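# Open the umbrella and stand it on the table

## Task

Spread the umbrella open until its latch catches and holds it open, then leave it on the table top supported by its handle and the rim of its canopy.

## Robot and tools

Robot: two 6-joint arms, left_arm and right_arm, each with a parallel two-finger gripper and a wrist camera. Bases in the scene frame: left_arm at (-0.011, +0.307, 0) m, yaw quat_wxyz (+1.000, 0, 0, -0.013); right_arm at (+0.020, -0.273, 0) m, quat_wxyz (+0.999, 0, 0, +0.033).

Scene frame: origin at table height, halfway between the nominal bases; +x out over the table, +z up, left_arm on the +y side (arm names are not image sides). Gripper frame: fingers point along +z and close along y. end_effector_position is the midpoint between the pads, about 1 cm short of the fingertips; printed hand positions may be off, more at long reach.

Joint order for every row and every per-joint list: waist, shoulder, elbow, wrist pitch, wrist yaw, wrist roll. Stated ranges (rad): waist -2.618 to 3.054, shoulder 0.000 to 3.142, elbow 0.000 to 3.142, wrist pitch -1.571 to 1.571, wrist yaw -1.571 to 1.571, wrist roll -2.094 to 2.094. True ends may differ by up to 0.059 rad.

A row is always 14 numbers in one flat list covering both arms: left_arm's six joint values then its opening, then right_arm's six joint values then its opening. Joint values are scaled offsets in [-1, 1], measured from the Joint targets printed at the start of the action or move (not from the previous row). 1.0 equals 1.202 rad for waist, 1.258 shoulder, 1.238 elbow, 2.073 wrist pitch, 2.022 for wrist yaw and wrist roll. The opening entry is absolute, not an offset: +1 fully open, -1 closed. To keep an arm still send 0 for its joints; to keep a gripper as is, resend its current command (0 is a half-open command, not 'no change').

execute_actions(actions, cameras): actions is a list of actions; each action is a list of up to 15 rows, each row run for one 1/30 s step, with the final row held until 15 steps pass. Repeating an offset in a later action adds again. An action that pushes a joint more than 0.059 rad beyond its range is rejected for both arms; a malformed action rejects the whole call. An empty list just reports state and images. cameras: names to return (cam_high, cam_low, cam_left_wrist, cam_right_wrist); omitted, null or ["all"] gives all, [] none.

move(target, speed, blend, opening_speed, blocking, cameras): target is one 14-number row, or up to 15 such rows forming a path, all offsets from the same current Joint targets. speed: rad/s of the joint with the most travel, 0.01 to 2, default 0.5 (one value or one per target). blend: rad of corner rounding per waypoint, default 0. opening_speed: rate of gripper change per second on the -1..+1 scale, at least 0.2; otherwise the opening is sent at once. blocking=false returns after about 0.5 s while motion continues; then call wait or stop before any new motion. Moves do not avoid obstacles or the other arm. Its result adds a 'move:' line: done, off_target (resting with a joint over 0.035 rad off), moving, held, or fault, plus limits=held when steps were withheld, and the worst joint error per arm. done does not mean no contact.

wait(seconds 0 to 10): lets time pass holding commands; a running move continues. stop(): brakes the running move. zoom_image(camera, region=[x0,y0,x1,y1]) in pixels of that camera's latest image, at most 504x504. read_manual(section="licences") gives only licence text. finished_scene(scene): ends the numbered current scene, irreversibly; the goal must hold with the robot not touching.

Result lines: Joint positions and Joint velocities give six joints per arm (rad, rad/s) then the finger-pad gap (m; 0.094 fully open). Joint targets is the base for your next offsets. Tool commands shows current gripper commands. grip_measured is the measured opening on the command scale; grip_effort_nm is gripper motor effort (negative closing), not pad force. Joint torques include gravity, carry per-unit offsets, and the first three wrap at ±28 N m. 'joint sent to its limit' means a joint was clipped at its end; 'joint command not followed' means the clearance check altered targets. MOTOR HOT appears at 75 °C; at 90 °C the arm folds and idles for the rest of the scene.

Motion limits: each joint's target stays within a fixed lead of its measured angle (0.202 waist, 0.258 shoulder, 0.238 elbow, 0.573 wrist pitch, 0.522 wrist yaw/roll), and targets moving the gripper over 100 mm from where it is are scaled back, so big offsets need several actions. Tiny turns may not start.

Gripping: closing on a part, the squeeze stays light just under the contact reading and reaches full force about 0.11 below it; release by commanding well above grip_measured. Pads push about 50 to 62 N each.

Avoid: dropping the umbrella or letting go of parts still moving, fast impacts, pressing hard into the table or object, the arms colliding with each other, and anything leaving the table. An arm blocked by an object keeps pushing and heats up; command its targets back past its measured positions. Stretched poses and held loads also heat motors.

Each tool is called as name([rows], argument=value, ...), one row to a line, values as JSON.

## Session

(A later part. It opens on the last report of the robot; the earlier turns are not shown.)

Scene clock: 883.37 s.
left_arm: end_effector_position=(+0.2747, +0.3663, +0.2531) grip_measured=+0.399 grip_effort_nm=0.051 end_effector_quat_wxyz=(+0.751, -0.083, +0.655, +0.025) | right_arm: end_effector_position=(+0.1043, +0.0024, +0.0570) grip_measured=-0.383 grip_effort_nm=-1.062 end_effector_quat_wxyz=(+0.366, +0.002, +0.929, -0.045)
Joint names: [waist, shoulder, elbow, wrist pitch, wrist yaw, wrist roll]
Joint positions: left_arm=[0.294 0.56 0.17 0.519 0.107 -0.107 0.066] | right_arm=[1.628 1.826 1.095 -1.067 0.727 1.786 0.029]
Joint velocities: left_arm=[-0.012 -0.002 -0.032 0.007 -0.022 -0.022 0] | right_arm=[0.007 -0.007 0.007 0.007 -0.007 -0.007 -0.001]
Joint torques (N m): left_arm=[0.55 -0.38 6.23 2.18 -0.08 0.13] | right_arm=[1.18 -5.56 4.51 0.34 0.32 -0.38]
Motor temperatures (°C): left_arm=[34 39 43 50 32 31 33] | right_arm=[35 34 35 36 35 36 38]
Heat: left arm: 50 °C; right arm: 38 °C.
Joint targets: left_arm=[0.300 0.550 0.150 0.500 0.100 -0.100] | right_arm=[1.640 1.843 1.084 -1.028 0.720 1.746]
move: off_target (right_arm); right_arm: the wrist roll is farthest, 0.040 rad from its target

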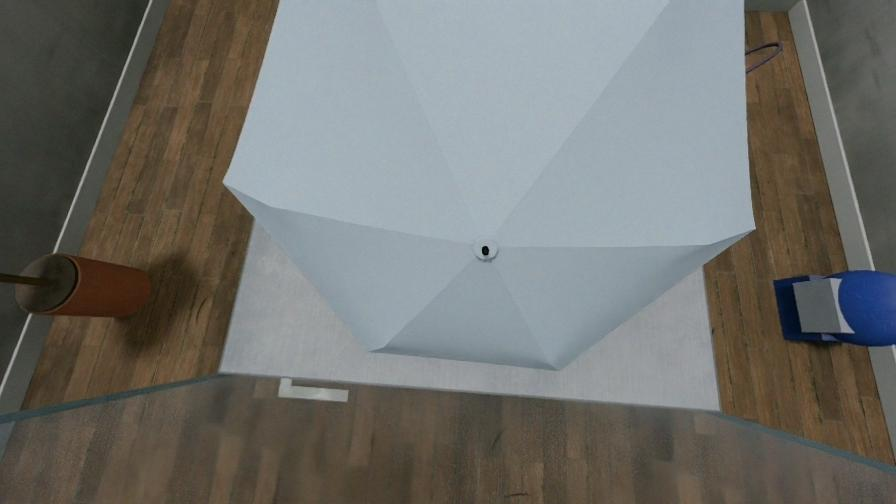

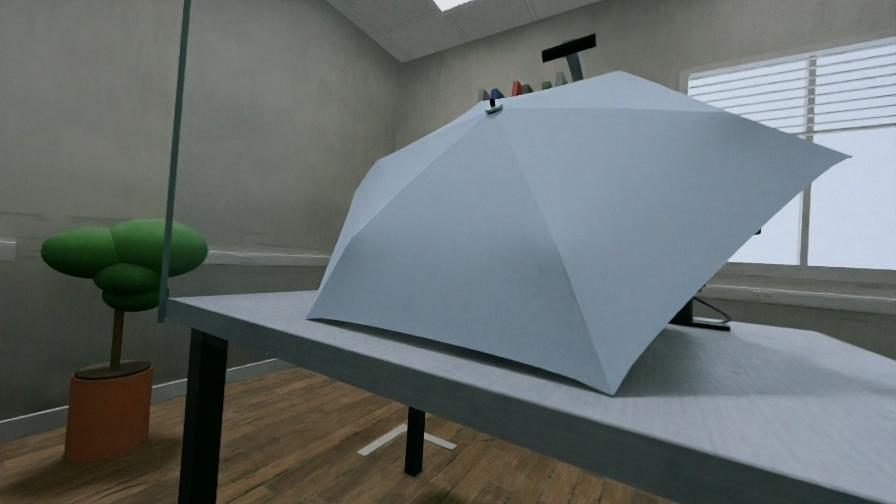

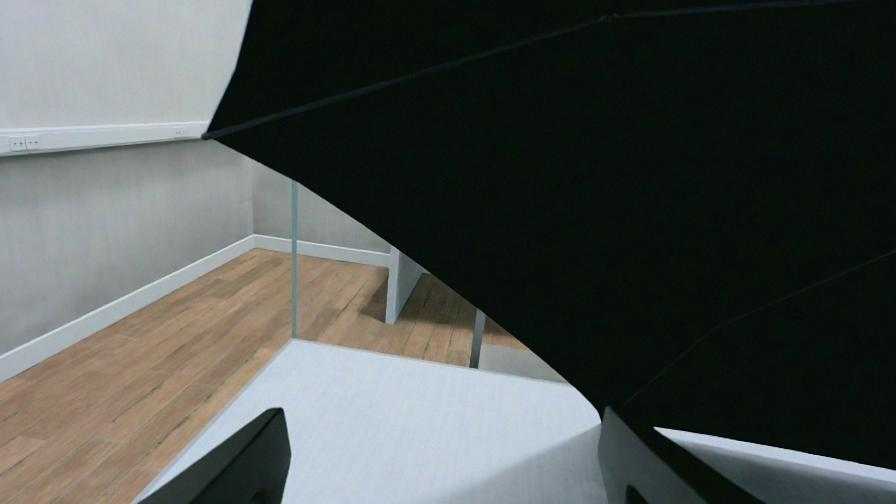

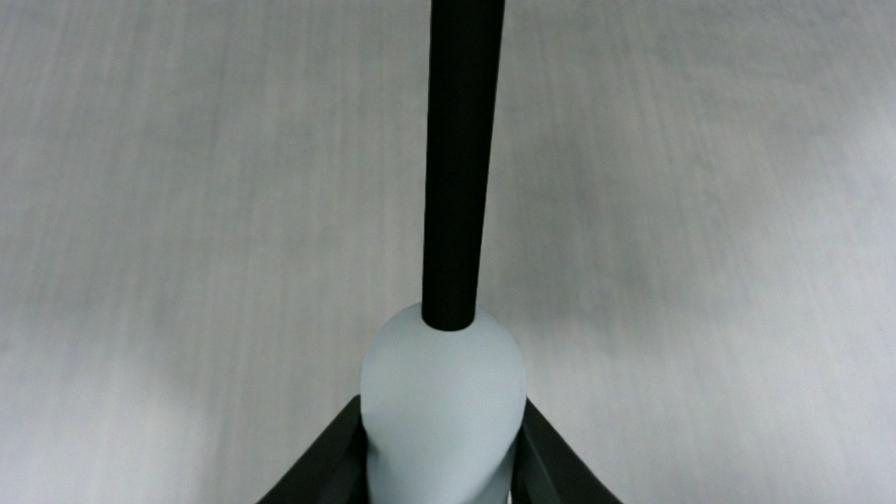

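move(target=[0, 0, 0, 0, 0, 0, 0.4, 0.01456, 0.0465, -0.0202, 0.0246, 0.0131, 0.0181, -0.6], speed=0.06, cameras=["cam_high", "cam_low", "cam_right_wrist"])

Scene clock: 898.50 s.
left_arm: end_effector_position=(+0.2747, +0.3664, +0.2529) grip_measured=+0.399 grip_effort_nm=0.061 end_effector_quat_wxyz=(+0.750, -0.083, +0.655, +0.026) | right_arm: end_effector_position=(+0.1018, +0.0041, +0.0384) grip_measured=-0.383 grip_effort_nm=-1.053 end_effector_quat_wxyz=(+0.375, -0.001, +0.926, -0.047)
Joint names: [waist, shoulder, elbow, wrist pitch, wrist yaw, wrist roll]
Joint positions: left_arm=[0.294 0.56 0.17 0.518 0.106 -0.106 0.066] | right_arm=[1.645 1.883 1.072 -1.011 0.742 1.808 0.029]
Joint velocities: left_arm=[0.007 0.007 -0.012 0.051 0.037 -0.037 0] | right_arm=[0.002 -0.012 -0.007 -0.022 0.037 0.007 -0.001]
Joint torques (N m): left_arm=[0.58 -0.39 6.24 2.18 -0.09 0.11] | right_arm=[1.26 -5.64 4.08 0.26 0.47 -0.23]
Motor temperatures (°C): left_arm=[34 37 43 50 32 31 33] | right_arm=[35 35 35 36 35 36 38]
Heat: left arm: 50 °C; right arm: 38 °C.
Joint targets: left_arm=[0.300 0.550 0.150 0.500 0.100 -0.100] | right_arm=[1.657 1.901 1.059 -0.978 0.746 1.783]
move: done
Images, in order (width x height): cam_high 896x504, cam_low 896x504, cam_right_wrist 896x504.

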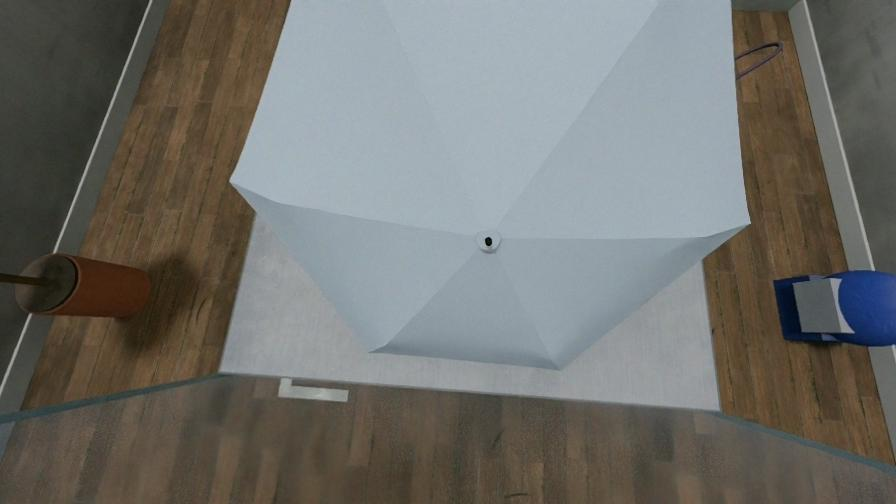

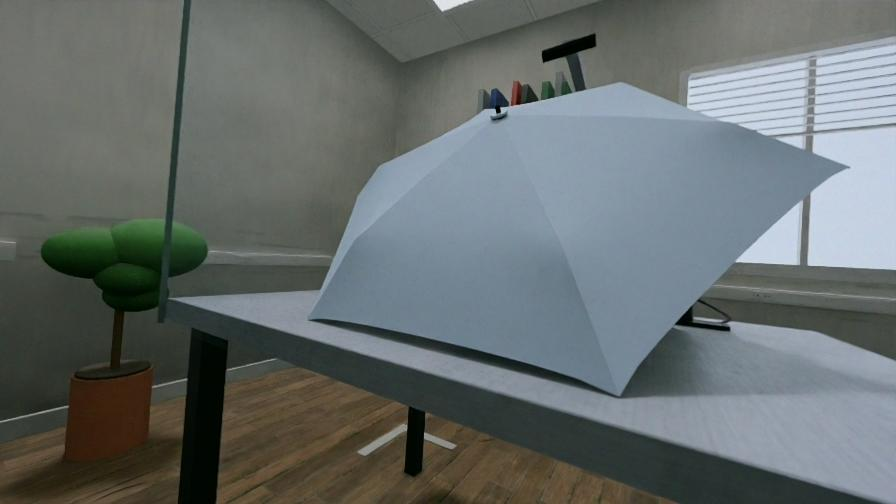

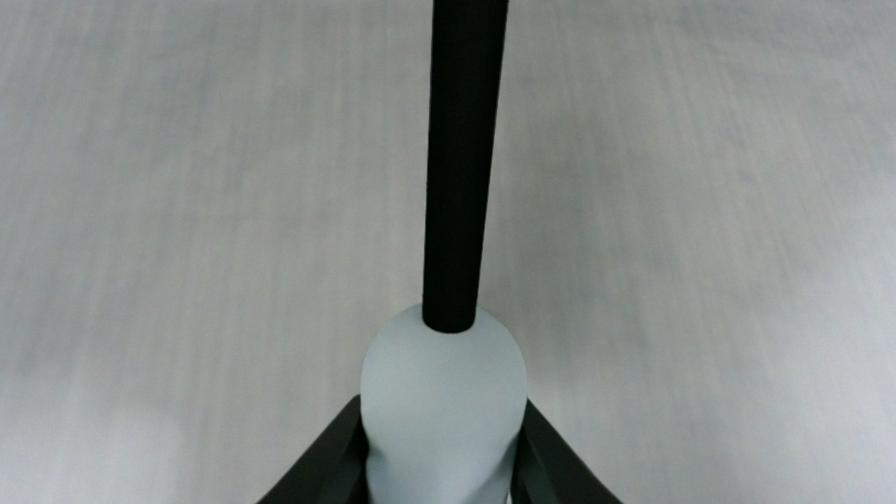

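move(target=[0, 0, 0, 0, 0, 0, 0.4, 0.0073, 0.0233, -0.0101, 0.0123, 0.0066, 0.0091, -0.6], speed=0.05, cameras=[])

Scene clock: 900.50 s.
left_arm: end_effector_position=(+0.2747, +0.3664, +0.2528) grip_measured=+0.399 grip_effort_nm=0.056 end_effector_quat_wxyz=(+0.750, -0.083, +0.655, +0.026) | right_arm: end_effector_position=(+0.1012, +0.0036, +0.0296) grip_measured=-0.383 grip_effort_nm=-1.062 end_effector_quat_wxyz=(+0.383, -0.001, +0.923, -0.048)
Joint names: [waist, shoulder, elbow, wrist pitch, wrist yaw, wrist roll]
Joint positions: left_arm=[0.294 0.56 0.17 0.518 0.106 -0.106 0.066] | right_arm=[1.653 1.912 1.059 -0.986 0.755 1.825 0.029]
Joint velocities: left_arm=[-0.007 -0.002 -0.007 -0.051 -0.022 -0.037 0] | right_arm=[-0.012 0.032 -0.012 -0.007 -0.051 -0.037 0.002]
Joint torques (N m): left_arm=[0.55 -0.36 6.23 2.17 -0.08 0.11] | right_arm=[1.24 -5.7 3.96 0.25 0.46 -0.23]
Motor temperatures (°C): left_arm=[34 37 43 50 32 31 33] | right_arm=[35 35 35 36 35 36 38]
Heat: left arm: 50 °C; right arm: 38 °C.
Joint targets: left_arm=[0.300 0.550 0.150 0.499 0.100 -0.100] | right_arm=[1.666 1.930 1.046 -0.952 0.760 1.801]
move: done
No camera images: "cameras" was empty.

move(target=[0, 0, 0, 0, 0, 0, 0.4, 0.0037, 0.0135, -0.0058, 0.0062, 0.0033, 0.0046, -0.6], speed=0.04, cameras=["cam_right_wrist", "cam_low"])

Scene clock: 902.20 s.
left_arm: end_effector_position=(+0.2747, +0.3664, +0.2528) grip_measured=+0.399 grip_effort_nm=0.051 end_effector_quat_wxyz=(+0.750, -0.083, +0.655, +0.026) | right_arm: end_effector_position=(+0.1011, +0.0032, +0.0253) grip_measured=-0.383 grip_effort_nm=-1.062 end_effector_quat_wxyz=(+0.388, -0.001, +0.920, -0.049)
Joint names: [waist, shoulder, elbow, wrist pitch, wrist yaw, wrist roll]
Joint positions: left_arm=[0.294 0.56 0.17 0.518 0.106 -0.106 0.066] | right_arm=[1.658 1.927 1.053 -0.974 0.764 1.835 0.029]
Joint velocities: left_arm=[-0.017 0.017 -0.012 -0.037 0.066 0.037 0.001] | right_arm=[-0.007 0.007 0.002 0.007 0.022 0.007 0]
Joint torques (N m): left_arm=[0.57 -0.39 6.24 2.18 -0.09 0.11] | right_arm=[1.2 -5.6 3.88 0.23 0.46 -0.23]
Motor temperatures (°C): left_arm=[34 37 43 50 32 31 33] | right_arm=[35 35 35 36 35 36 38]
Heat: left arm: 50 °C; right arm: 38 °C.
Joint targets: left_arm=[0.300 0.550 0.150 0.499 0.100 -0.100] | right_arm=[1.671 1.947 1.039 -0.939 0.766 1.810]
move: done
Images, in order (width x height): cam_low 896x504, cam_right_wrist 896x504.

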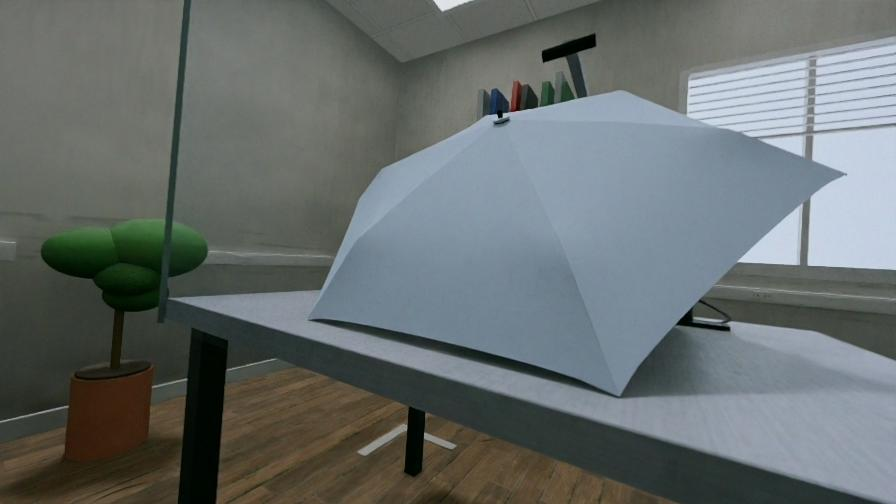

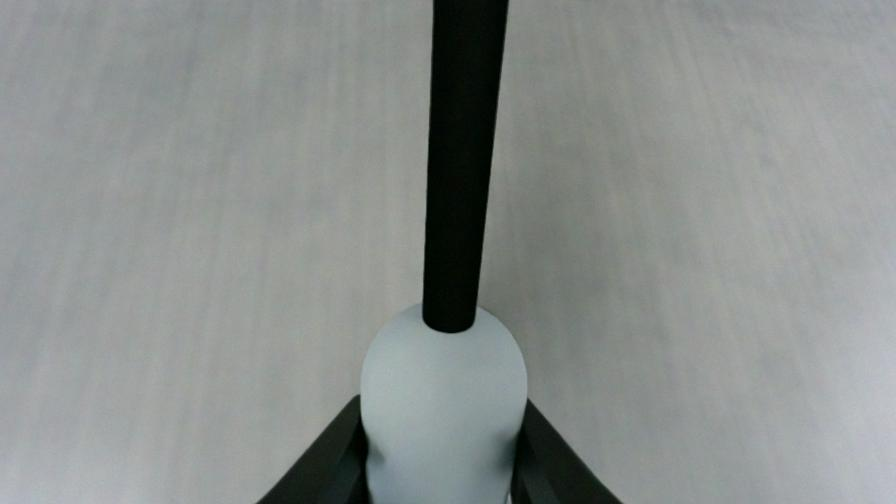

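move(target=[0, 0, 0, 0, 0, 0, 0.4, 0.003, 0.0117, -0.005, 0.005, 0.0025, 0.0035, -0.6], speed=0.03, cameras=["cam_right_wrist"])

Scene clock: 904.03 s.
left_arm: end_effector_position=(+0.2747, +0.3664, +0.2528) grip_measured=+0.399 grip_effort_nm=0.061 end_effector_quat_wxyz=(+0.750, -0.083, +0.655, +0.026) | right_arm: end_effector_position=(+0.1015, +0.0040, +0.0250) grip_measured=-0.383 grip_effort_nm=-1.062 end_effector_quat_wxyz=(+0.395, -0.001, +0.917, -0.047)
Joint names: [waist, shoulder, elbow, wrist pitch, wrist yaw, wrist roll]
Joint positions: left_arm=[0.294 0.56 0.17 0.518 0.106 -0.106 0.066] | right_arm=[1.664 1.936 1.053 -0.972 0.779 1.844 0.029]
Joint velocities: left_arm=[0.007 -0.002 0.002 -0.066 -0.095 -0.051 0] | right_arm=[0.017 0.007 -0.007 -0.081 -0.022 -0.051 0]
Joint torques (N m): left_arm=[0.55 -0.39 6.24 2.18 -0.09 0.11] | right_arm=[1.05 -5.19 3.28 0.3 0.34 -0.25]
Motor temperatures (°C): left_arm=[34 37 43 50 32 31 33] | right_arm=[35 35 35 36 35 36 38]
Heat: left arm: 50 °C; right arm: 38 °C.
Joint targets: left_arm=[0.300 0.550 0.150 0.499 0.100 -0.100] | right_arm=[1.674 1.962 1.033 -0.929 0.771 1.817]
move: off_target (right_arm); right_arm: the wrist pitch is farthest, 0.044 rad from its target
Images, in order (width x height): cam_right_wrist 896x504.

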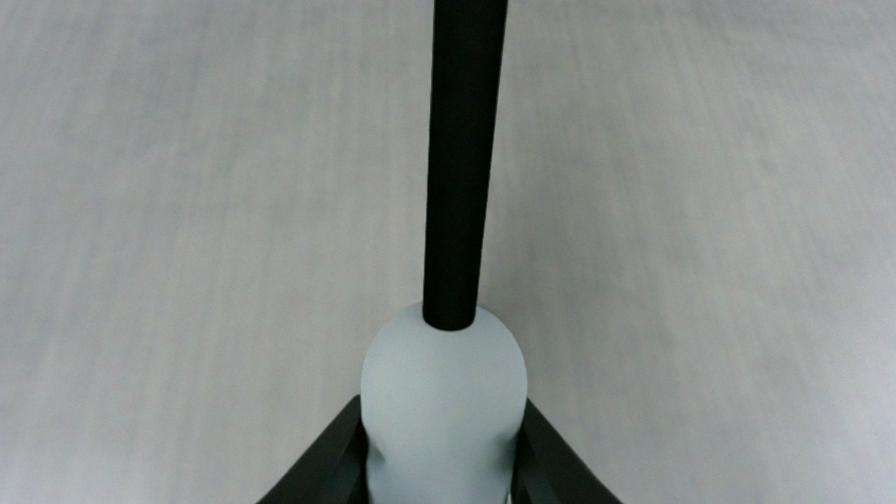

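move(target=[0, 0, 0, 0, 0, 0, 0.4, 0, -0.0135, 0.0081, -0.0077, 0, 0, -0.6], speed=0.05, cameras=[])

move(target=[0, 0, 0, 0, 0, 0, 0.4, 0, 0, 0, 0, 0, 0, 0.4], opening_speed=0.4)

Scene clock: 909.13 s.
left_arm: end_effector_position=(+0.2747, +0.3664, +0.2528) grip_measured=+0.399 grip_effort_nm=0.061 end_effector_quat_wxyz=(+0.750, -0.083, +0.655, +0.026) | right_arm: end_effector_position=(+0.1015, +0.0040, +0.0250) grip_measured=-0.383 grip_effort_nm=-1.062 end_effector_quat_wxyz=(+0.395, -0.001, +0.917, -0.047)
Joint names: [waist, shoulder, elbow, wrist pitch, wrist yaw, wrist roll]
Joint positions: left_arm=[0.294 0.56 0.17 0.518 0.106 -0.106 0.066] | right_arm=[1.664 1.936 1.053 -0.972 0.779 1.845 0.029]
Joint velocities: left_arm=[-0.002 -0.002 -0.007 -0.007 -0.095 -0.081 0] | right_arm=[-0.022 -0.012 -0.027 -0.022 0.051 -0.081 0]
Joint torques (N m): left_arm=[0.53 -0.39 6.24 2.17 -0.09 0.11] | right_arm=[0.99 -6.43 4.08 0.16 0.35 -0.28]
Motor temperatures (°C): left_arm=[34 37 43 50 32 31 33] | right_arm=[35 35 35 35 35 36 38]
Heat: left arm: 50 °C; right arm: 38 °C.
Joint targets: left_arm=[0.300 0.550 0.150 0.499 0.101 -0.100] | right_arm=[1.674 1.945 1.043 -0.945 0.771 1.818]
move: done
No camera images: "cameras" was empty.

Scene clock: 911.83 s.
left_arm: end_effector_position=(+0.2747, +0.3664, +0.2528) grip_measured=+0.399 grip_effort_nm=0.056 end_effector_quat_wxyz=(+0.750, -0.083, +0.655, +0.026) | right_arm: end_effector_position=(+0.0983, +0.0068, +0.0228) grip_measured=+0.398 grip_effort_nm=0.081 end_effector_quat_wxyz=(+0.389, -0.007, +0.920, -0.044)
Joint names: [waist, shoulder, elbow, wrist pitch, wrist yaw, wrist roll]
Joint positions: left_arm=[0.294 0.56 0.17 0.518 0.106 -0.106 0.066] | right_arm=[1.669 1.936 1.053 -0.956 0.767 1.828 0.066]
Joint velocities: left_arm=[0.017 -0.002 -0.012 -0.007 0.022 -0.022 -0.001] | right_arm=[-0.012 0.007 0.002 0.037 -0.037 -0.037 0.001]
Joint torques (N m): left_arm=[0.55 -0.36 6.26 2.18 -0.08 0.11] | right_arm=[0.55 -6.46 4.15 0.02 0.47 -0.09]
Motor temperatures (°C): left_arm=[34 37 43 50 32 31 33] | right_arm=[35 35 35 35 35 36 38]
Heat: left arm: 50 °C; right arm: 38 °C.
Joint targets: left_arm=[0.300 0.550 0.150 0.500 0.101 -0.100] | right_arm=[1.674 1.945 1.043 -0.945 0.771 1.817]
move: done

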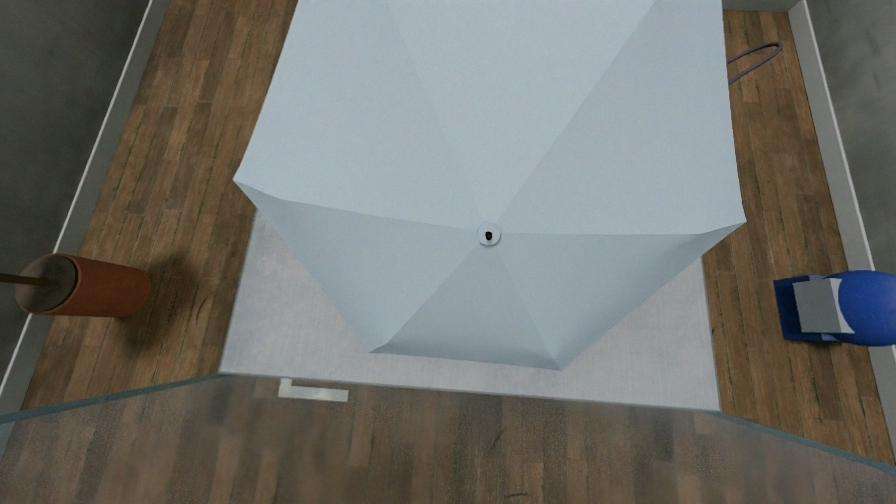

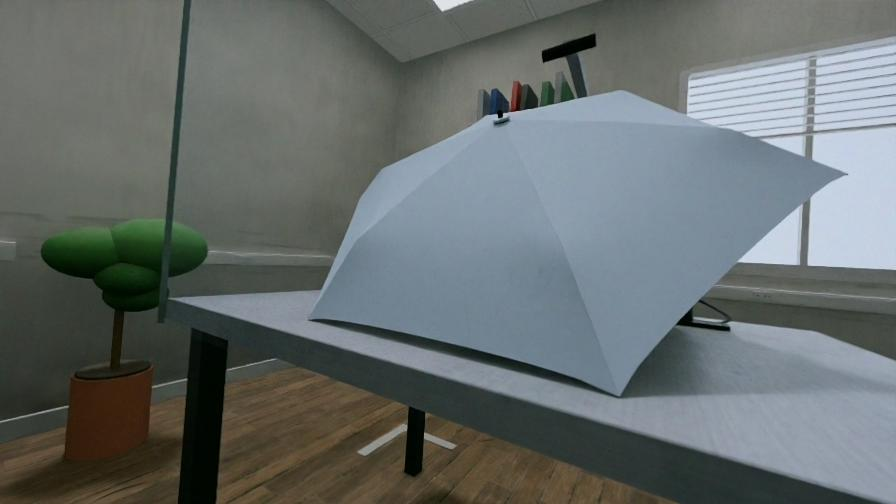

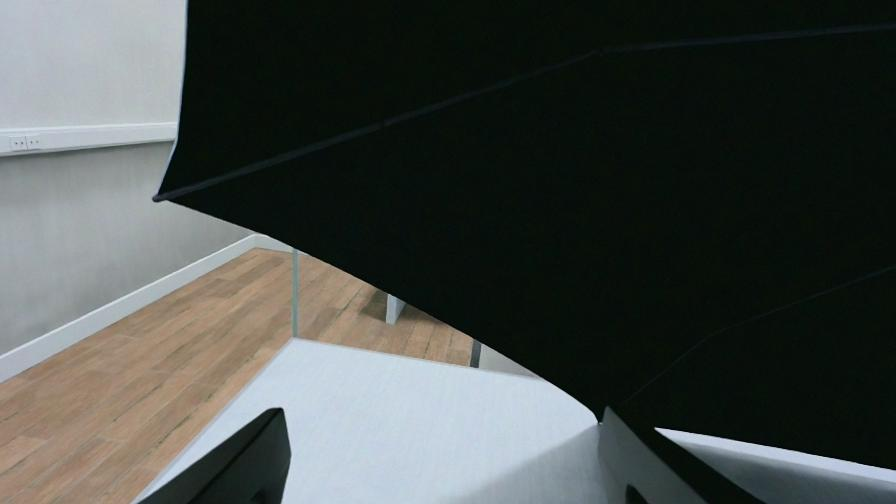

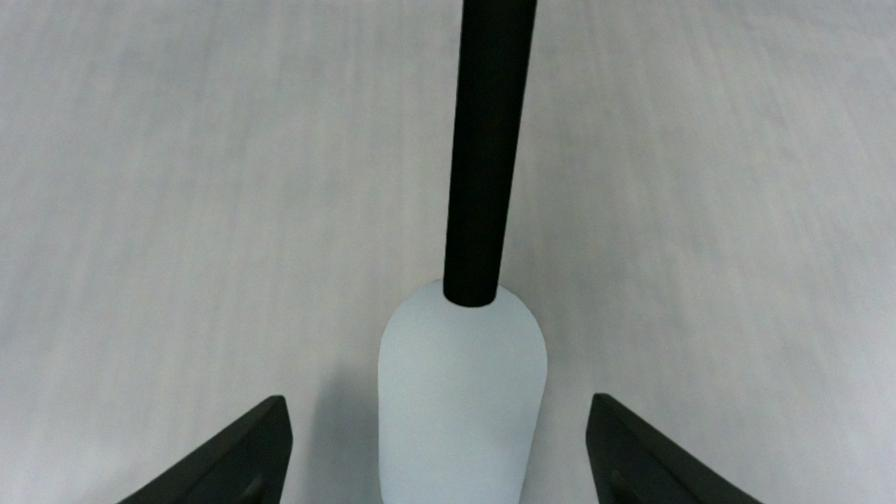

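move([
  [0, 0, 0, 0, 0, 0, 0.4, 0.0889, -0.0133, 0.1221, -0.1267, -0.0190, 0.0779, 0.4],
  [0, 0, 0, 0, 0, 0, 0.4, 0.1748, 0.0027, 0.2590, -0.2371, -0.0394, 0.1202, 0.4],
], speed=0.25, blend=0.1)

Scene clock: 924.97 s.
left_arm: end_effector_position=(+0.2747, +0.3664, +0.2528) grip_measured=+0.399 grip_effort_nm=0.061 end_effector_quat_wxyz=(+0.750, -0.083, +0.655, +0.026) | right_arm: end_effector_position=(+0.0285, +0.0116, +0.0892) grip_measured=+0.398 grip_effort_nm=0.090 end_effector_quat_wxyz=(+0.386, -0.027, +0.921, -0.050)
Joint names: [waist, shoulder, elbow, wrist pitch, wrist yaw, wrist roll]
Joint positions: left_arm=[0.294 0.56 0.17 0.518 0.106 -0.106 0.066] | right_arm=[1.881 1.936 1.338 -1.414 0.69 2.048 0.066]
Joint velocities: left_arm=[0.002 0.007 -0.002 -0.037 0.022 0.037 0] | right_arm=[-0.012 -0.007 -0.007 -0.022 0.037 -0.037 0]
Joint torques (N m): left_arm=[0.57 -0.38 6.24 2.18 -0.08 0.11] | right_arm=[0.31 -6.63 7.71 -0.57 0.37 0.13]
Motor temperatures (°C): left_arm=[34 36 43 50 32 31 32] | right_arm=[35 35 35 35 35 36 37]
Heat: left arm: 50 °C; right arm: 37 °C.
Joint targets: left_arm=[0.300 0.550 0.150 0.500 0.101 -0.100] | right_arm=[1.884 1.948 1.364 -1.436 0.691 2.061]
move: done

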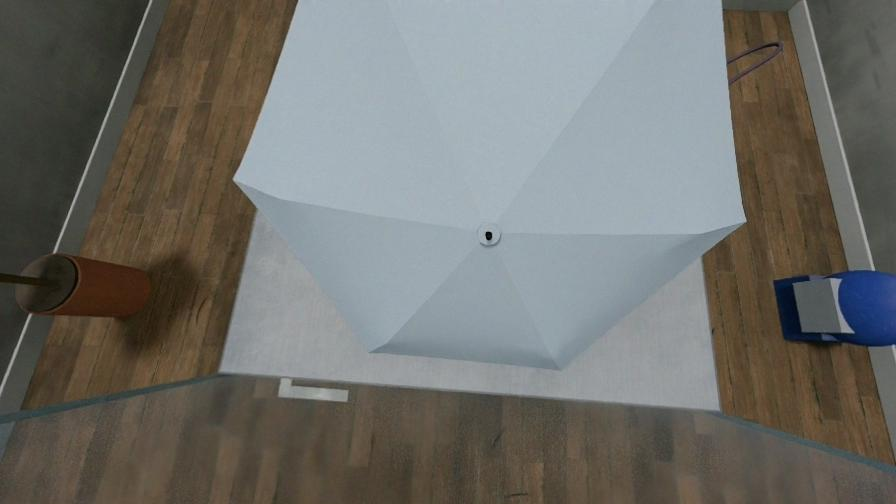

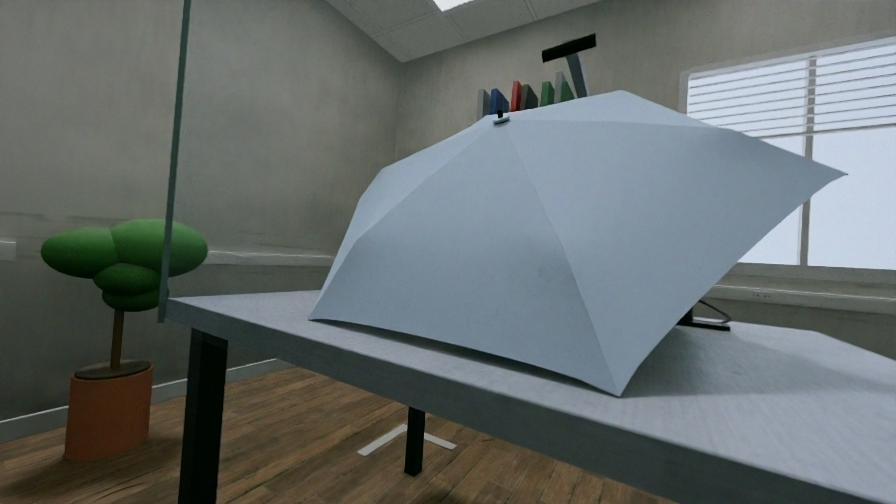

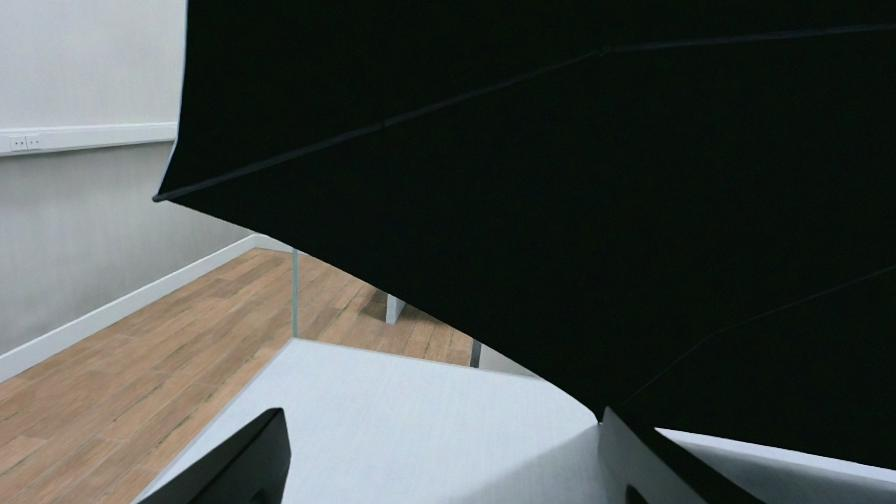

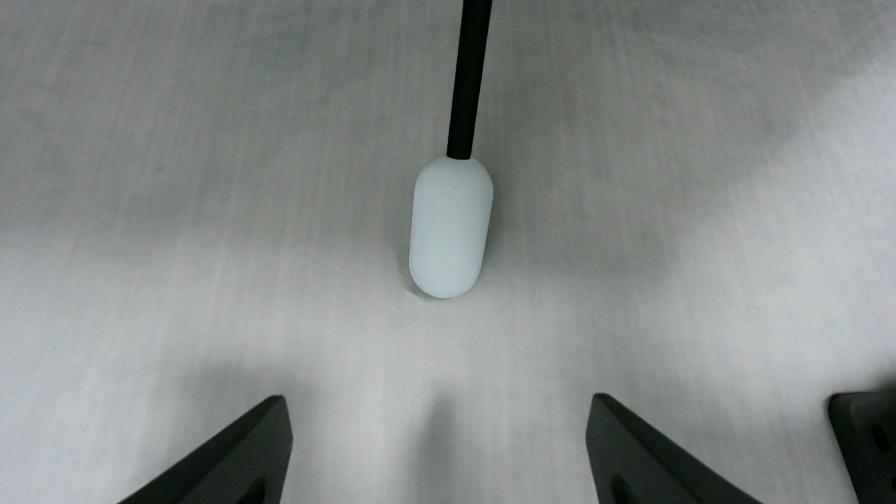

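finished_scene(scene=1)

The scene is finished.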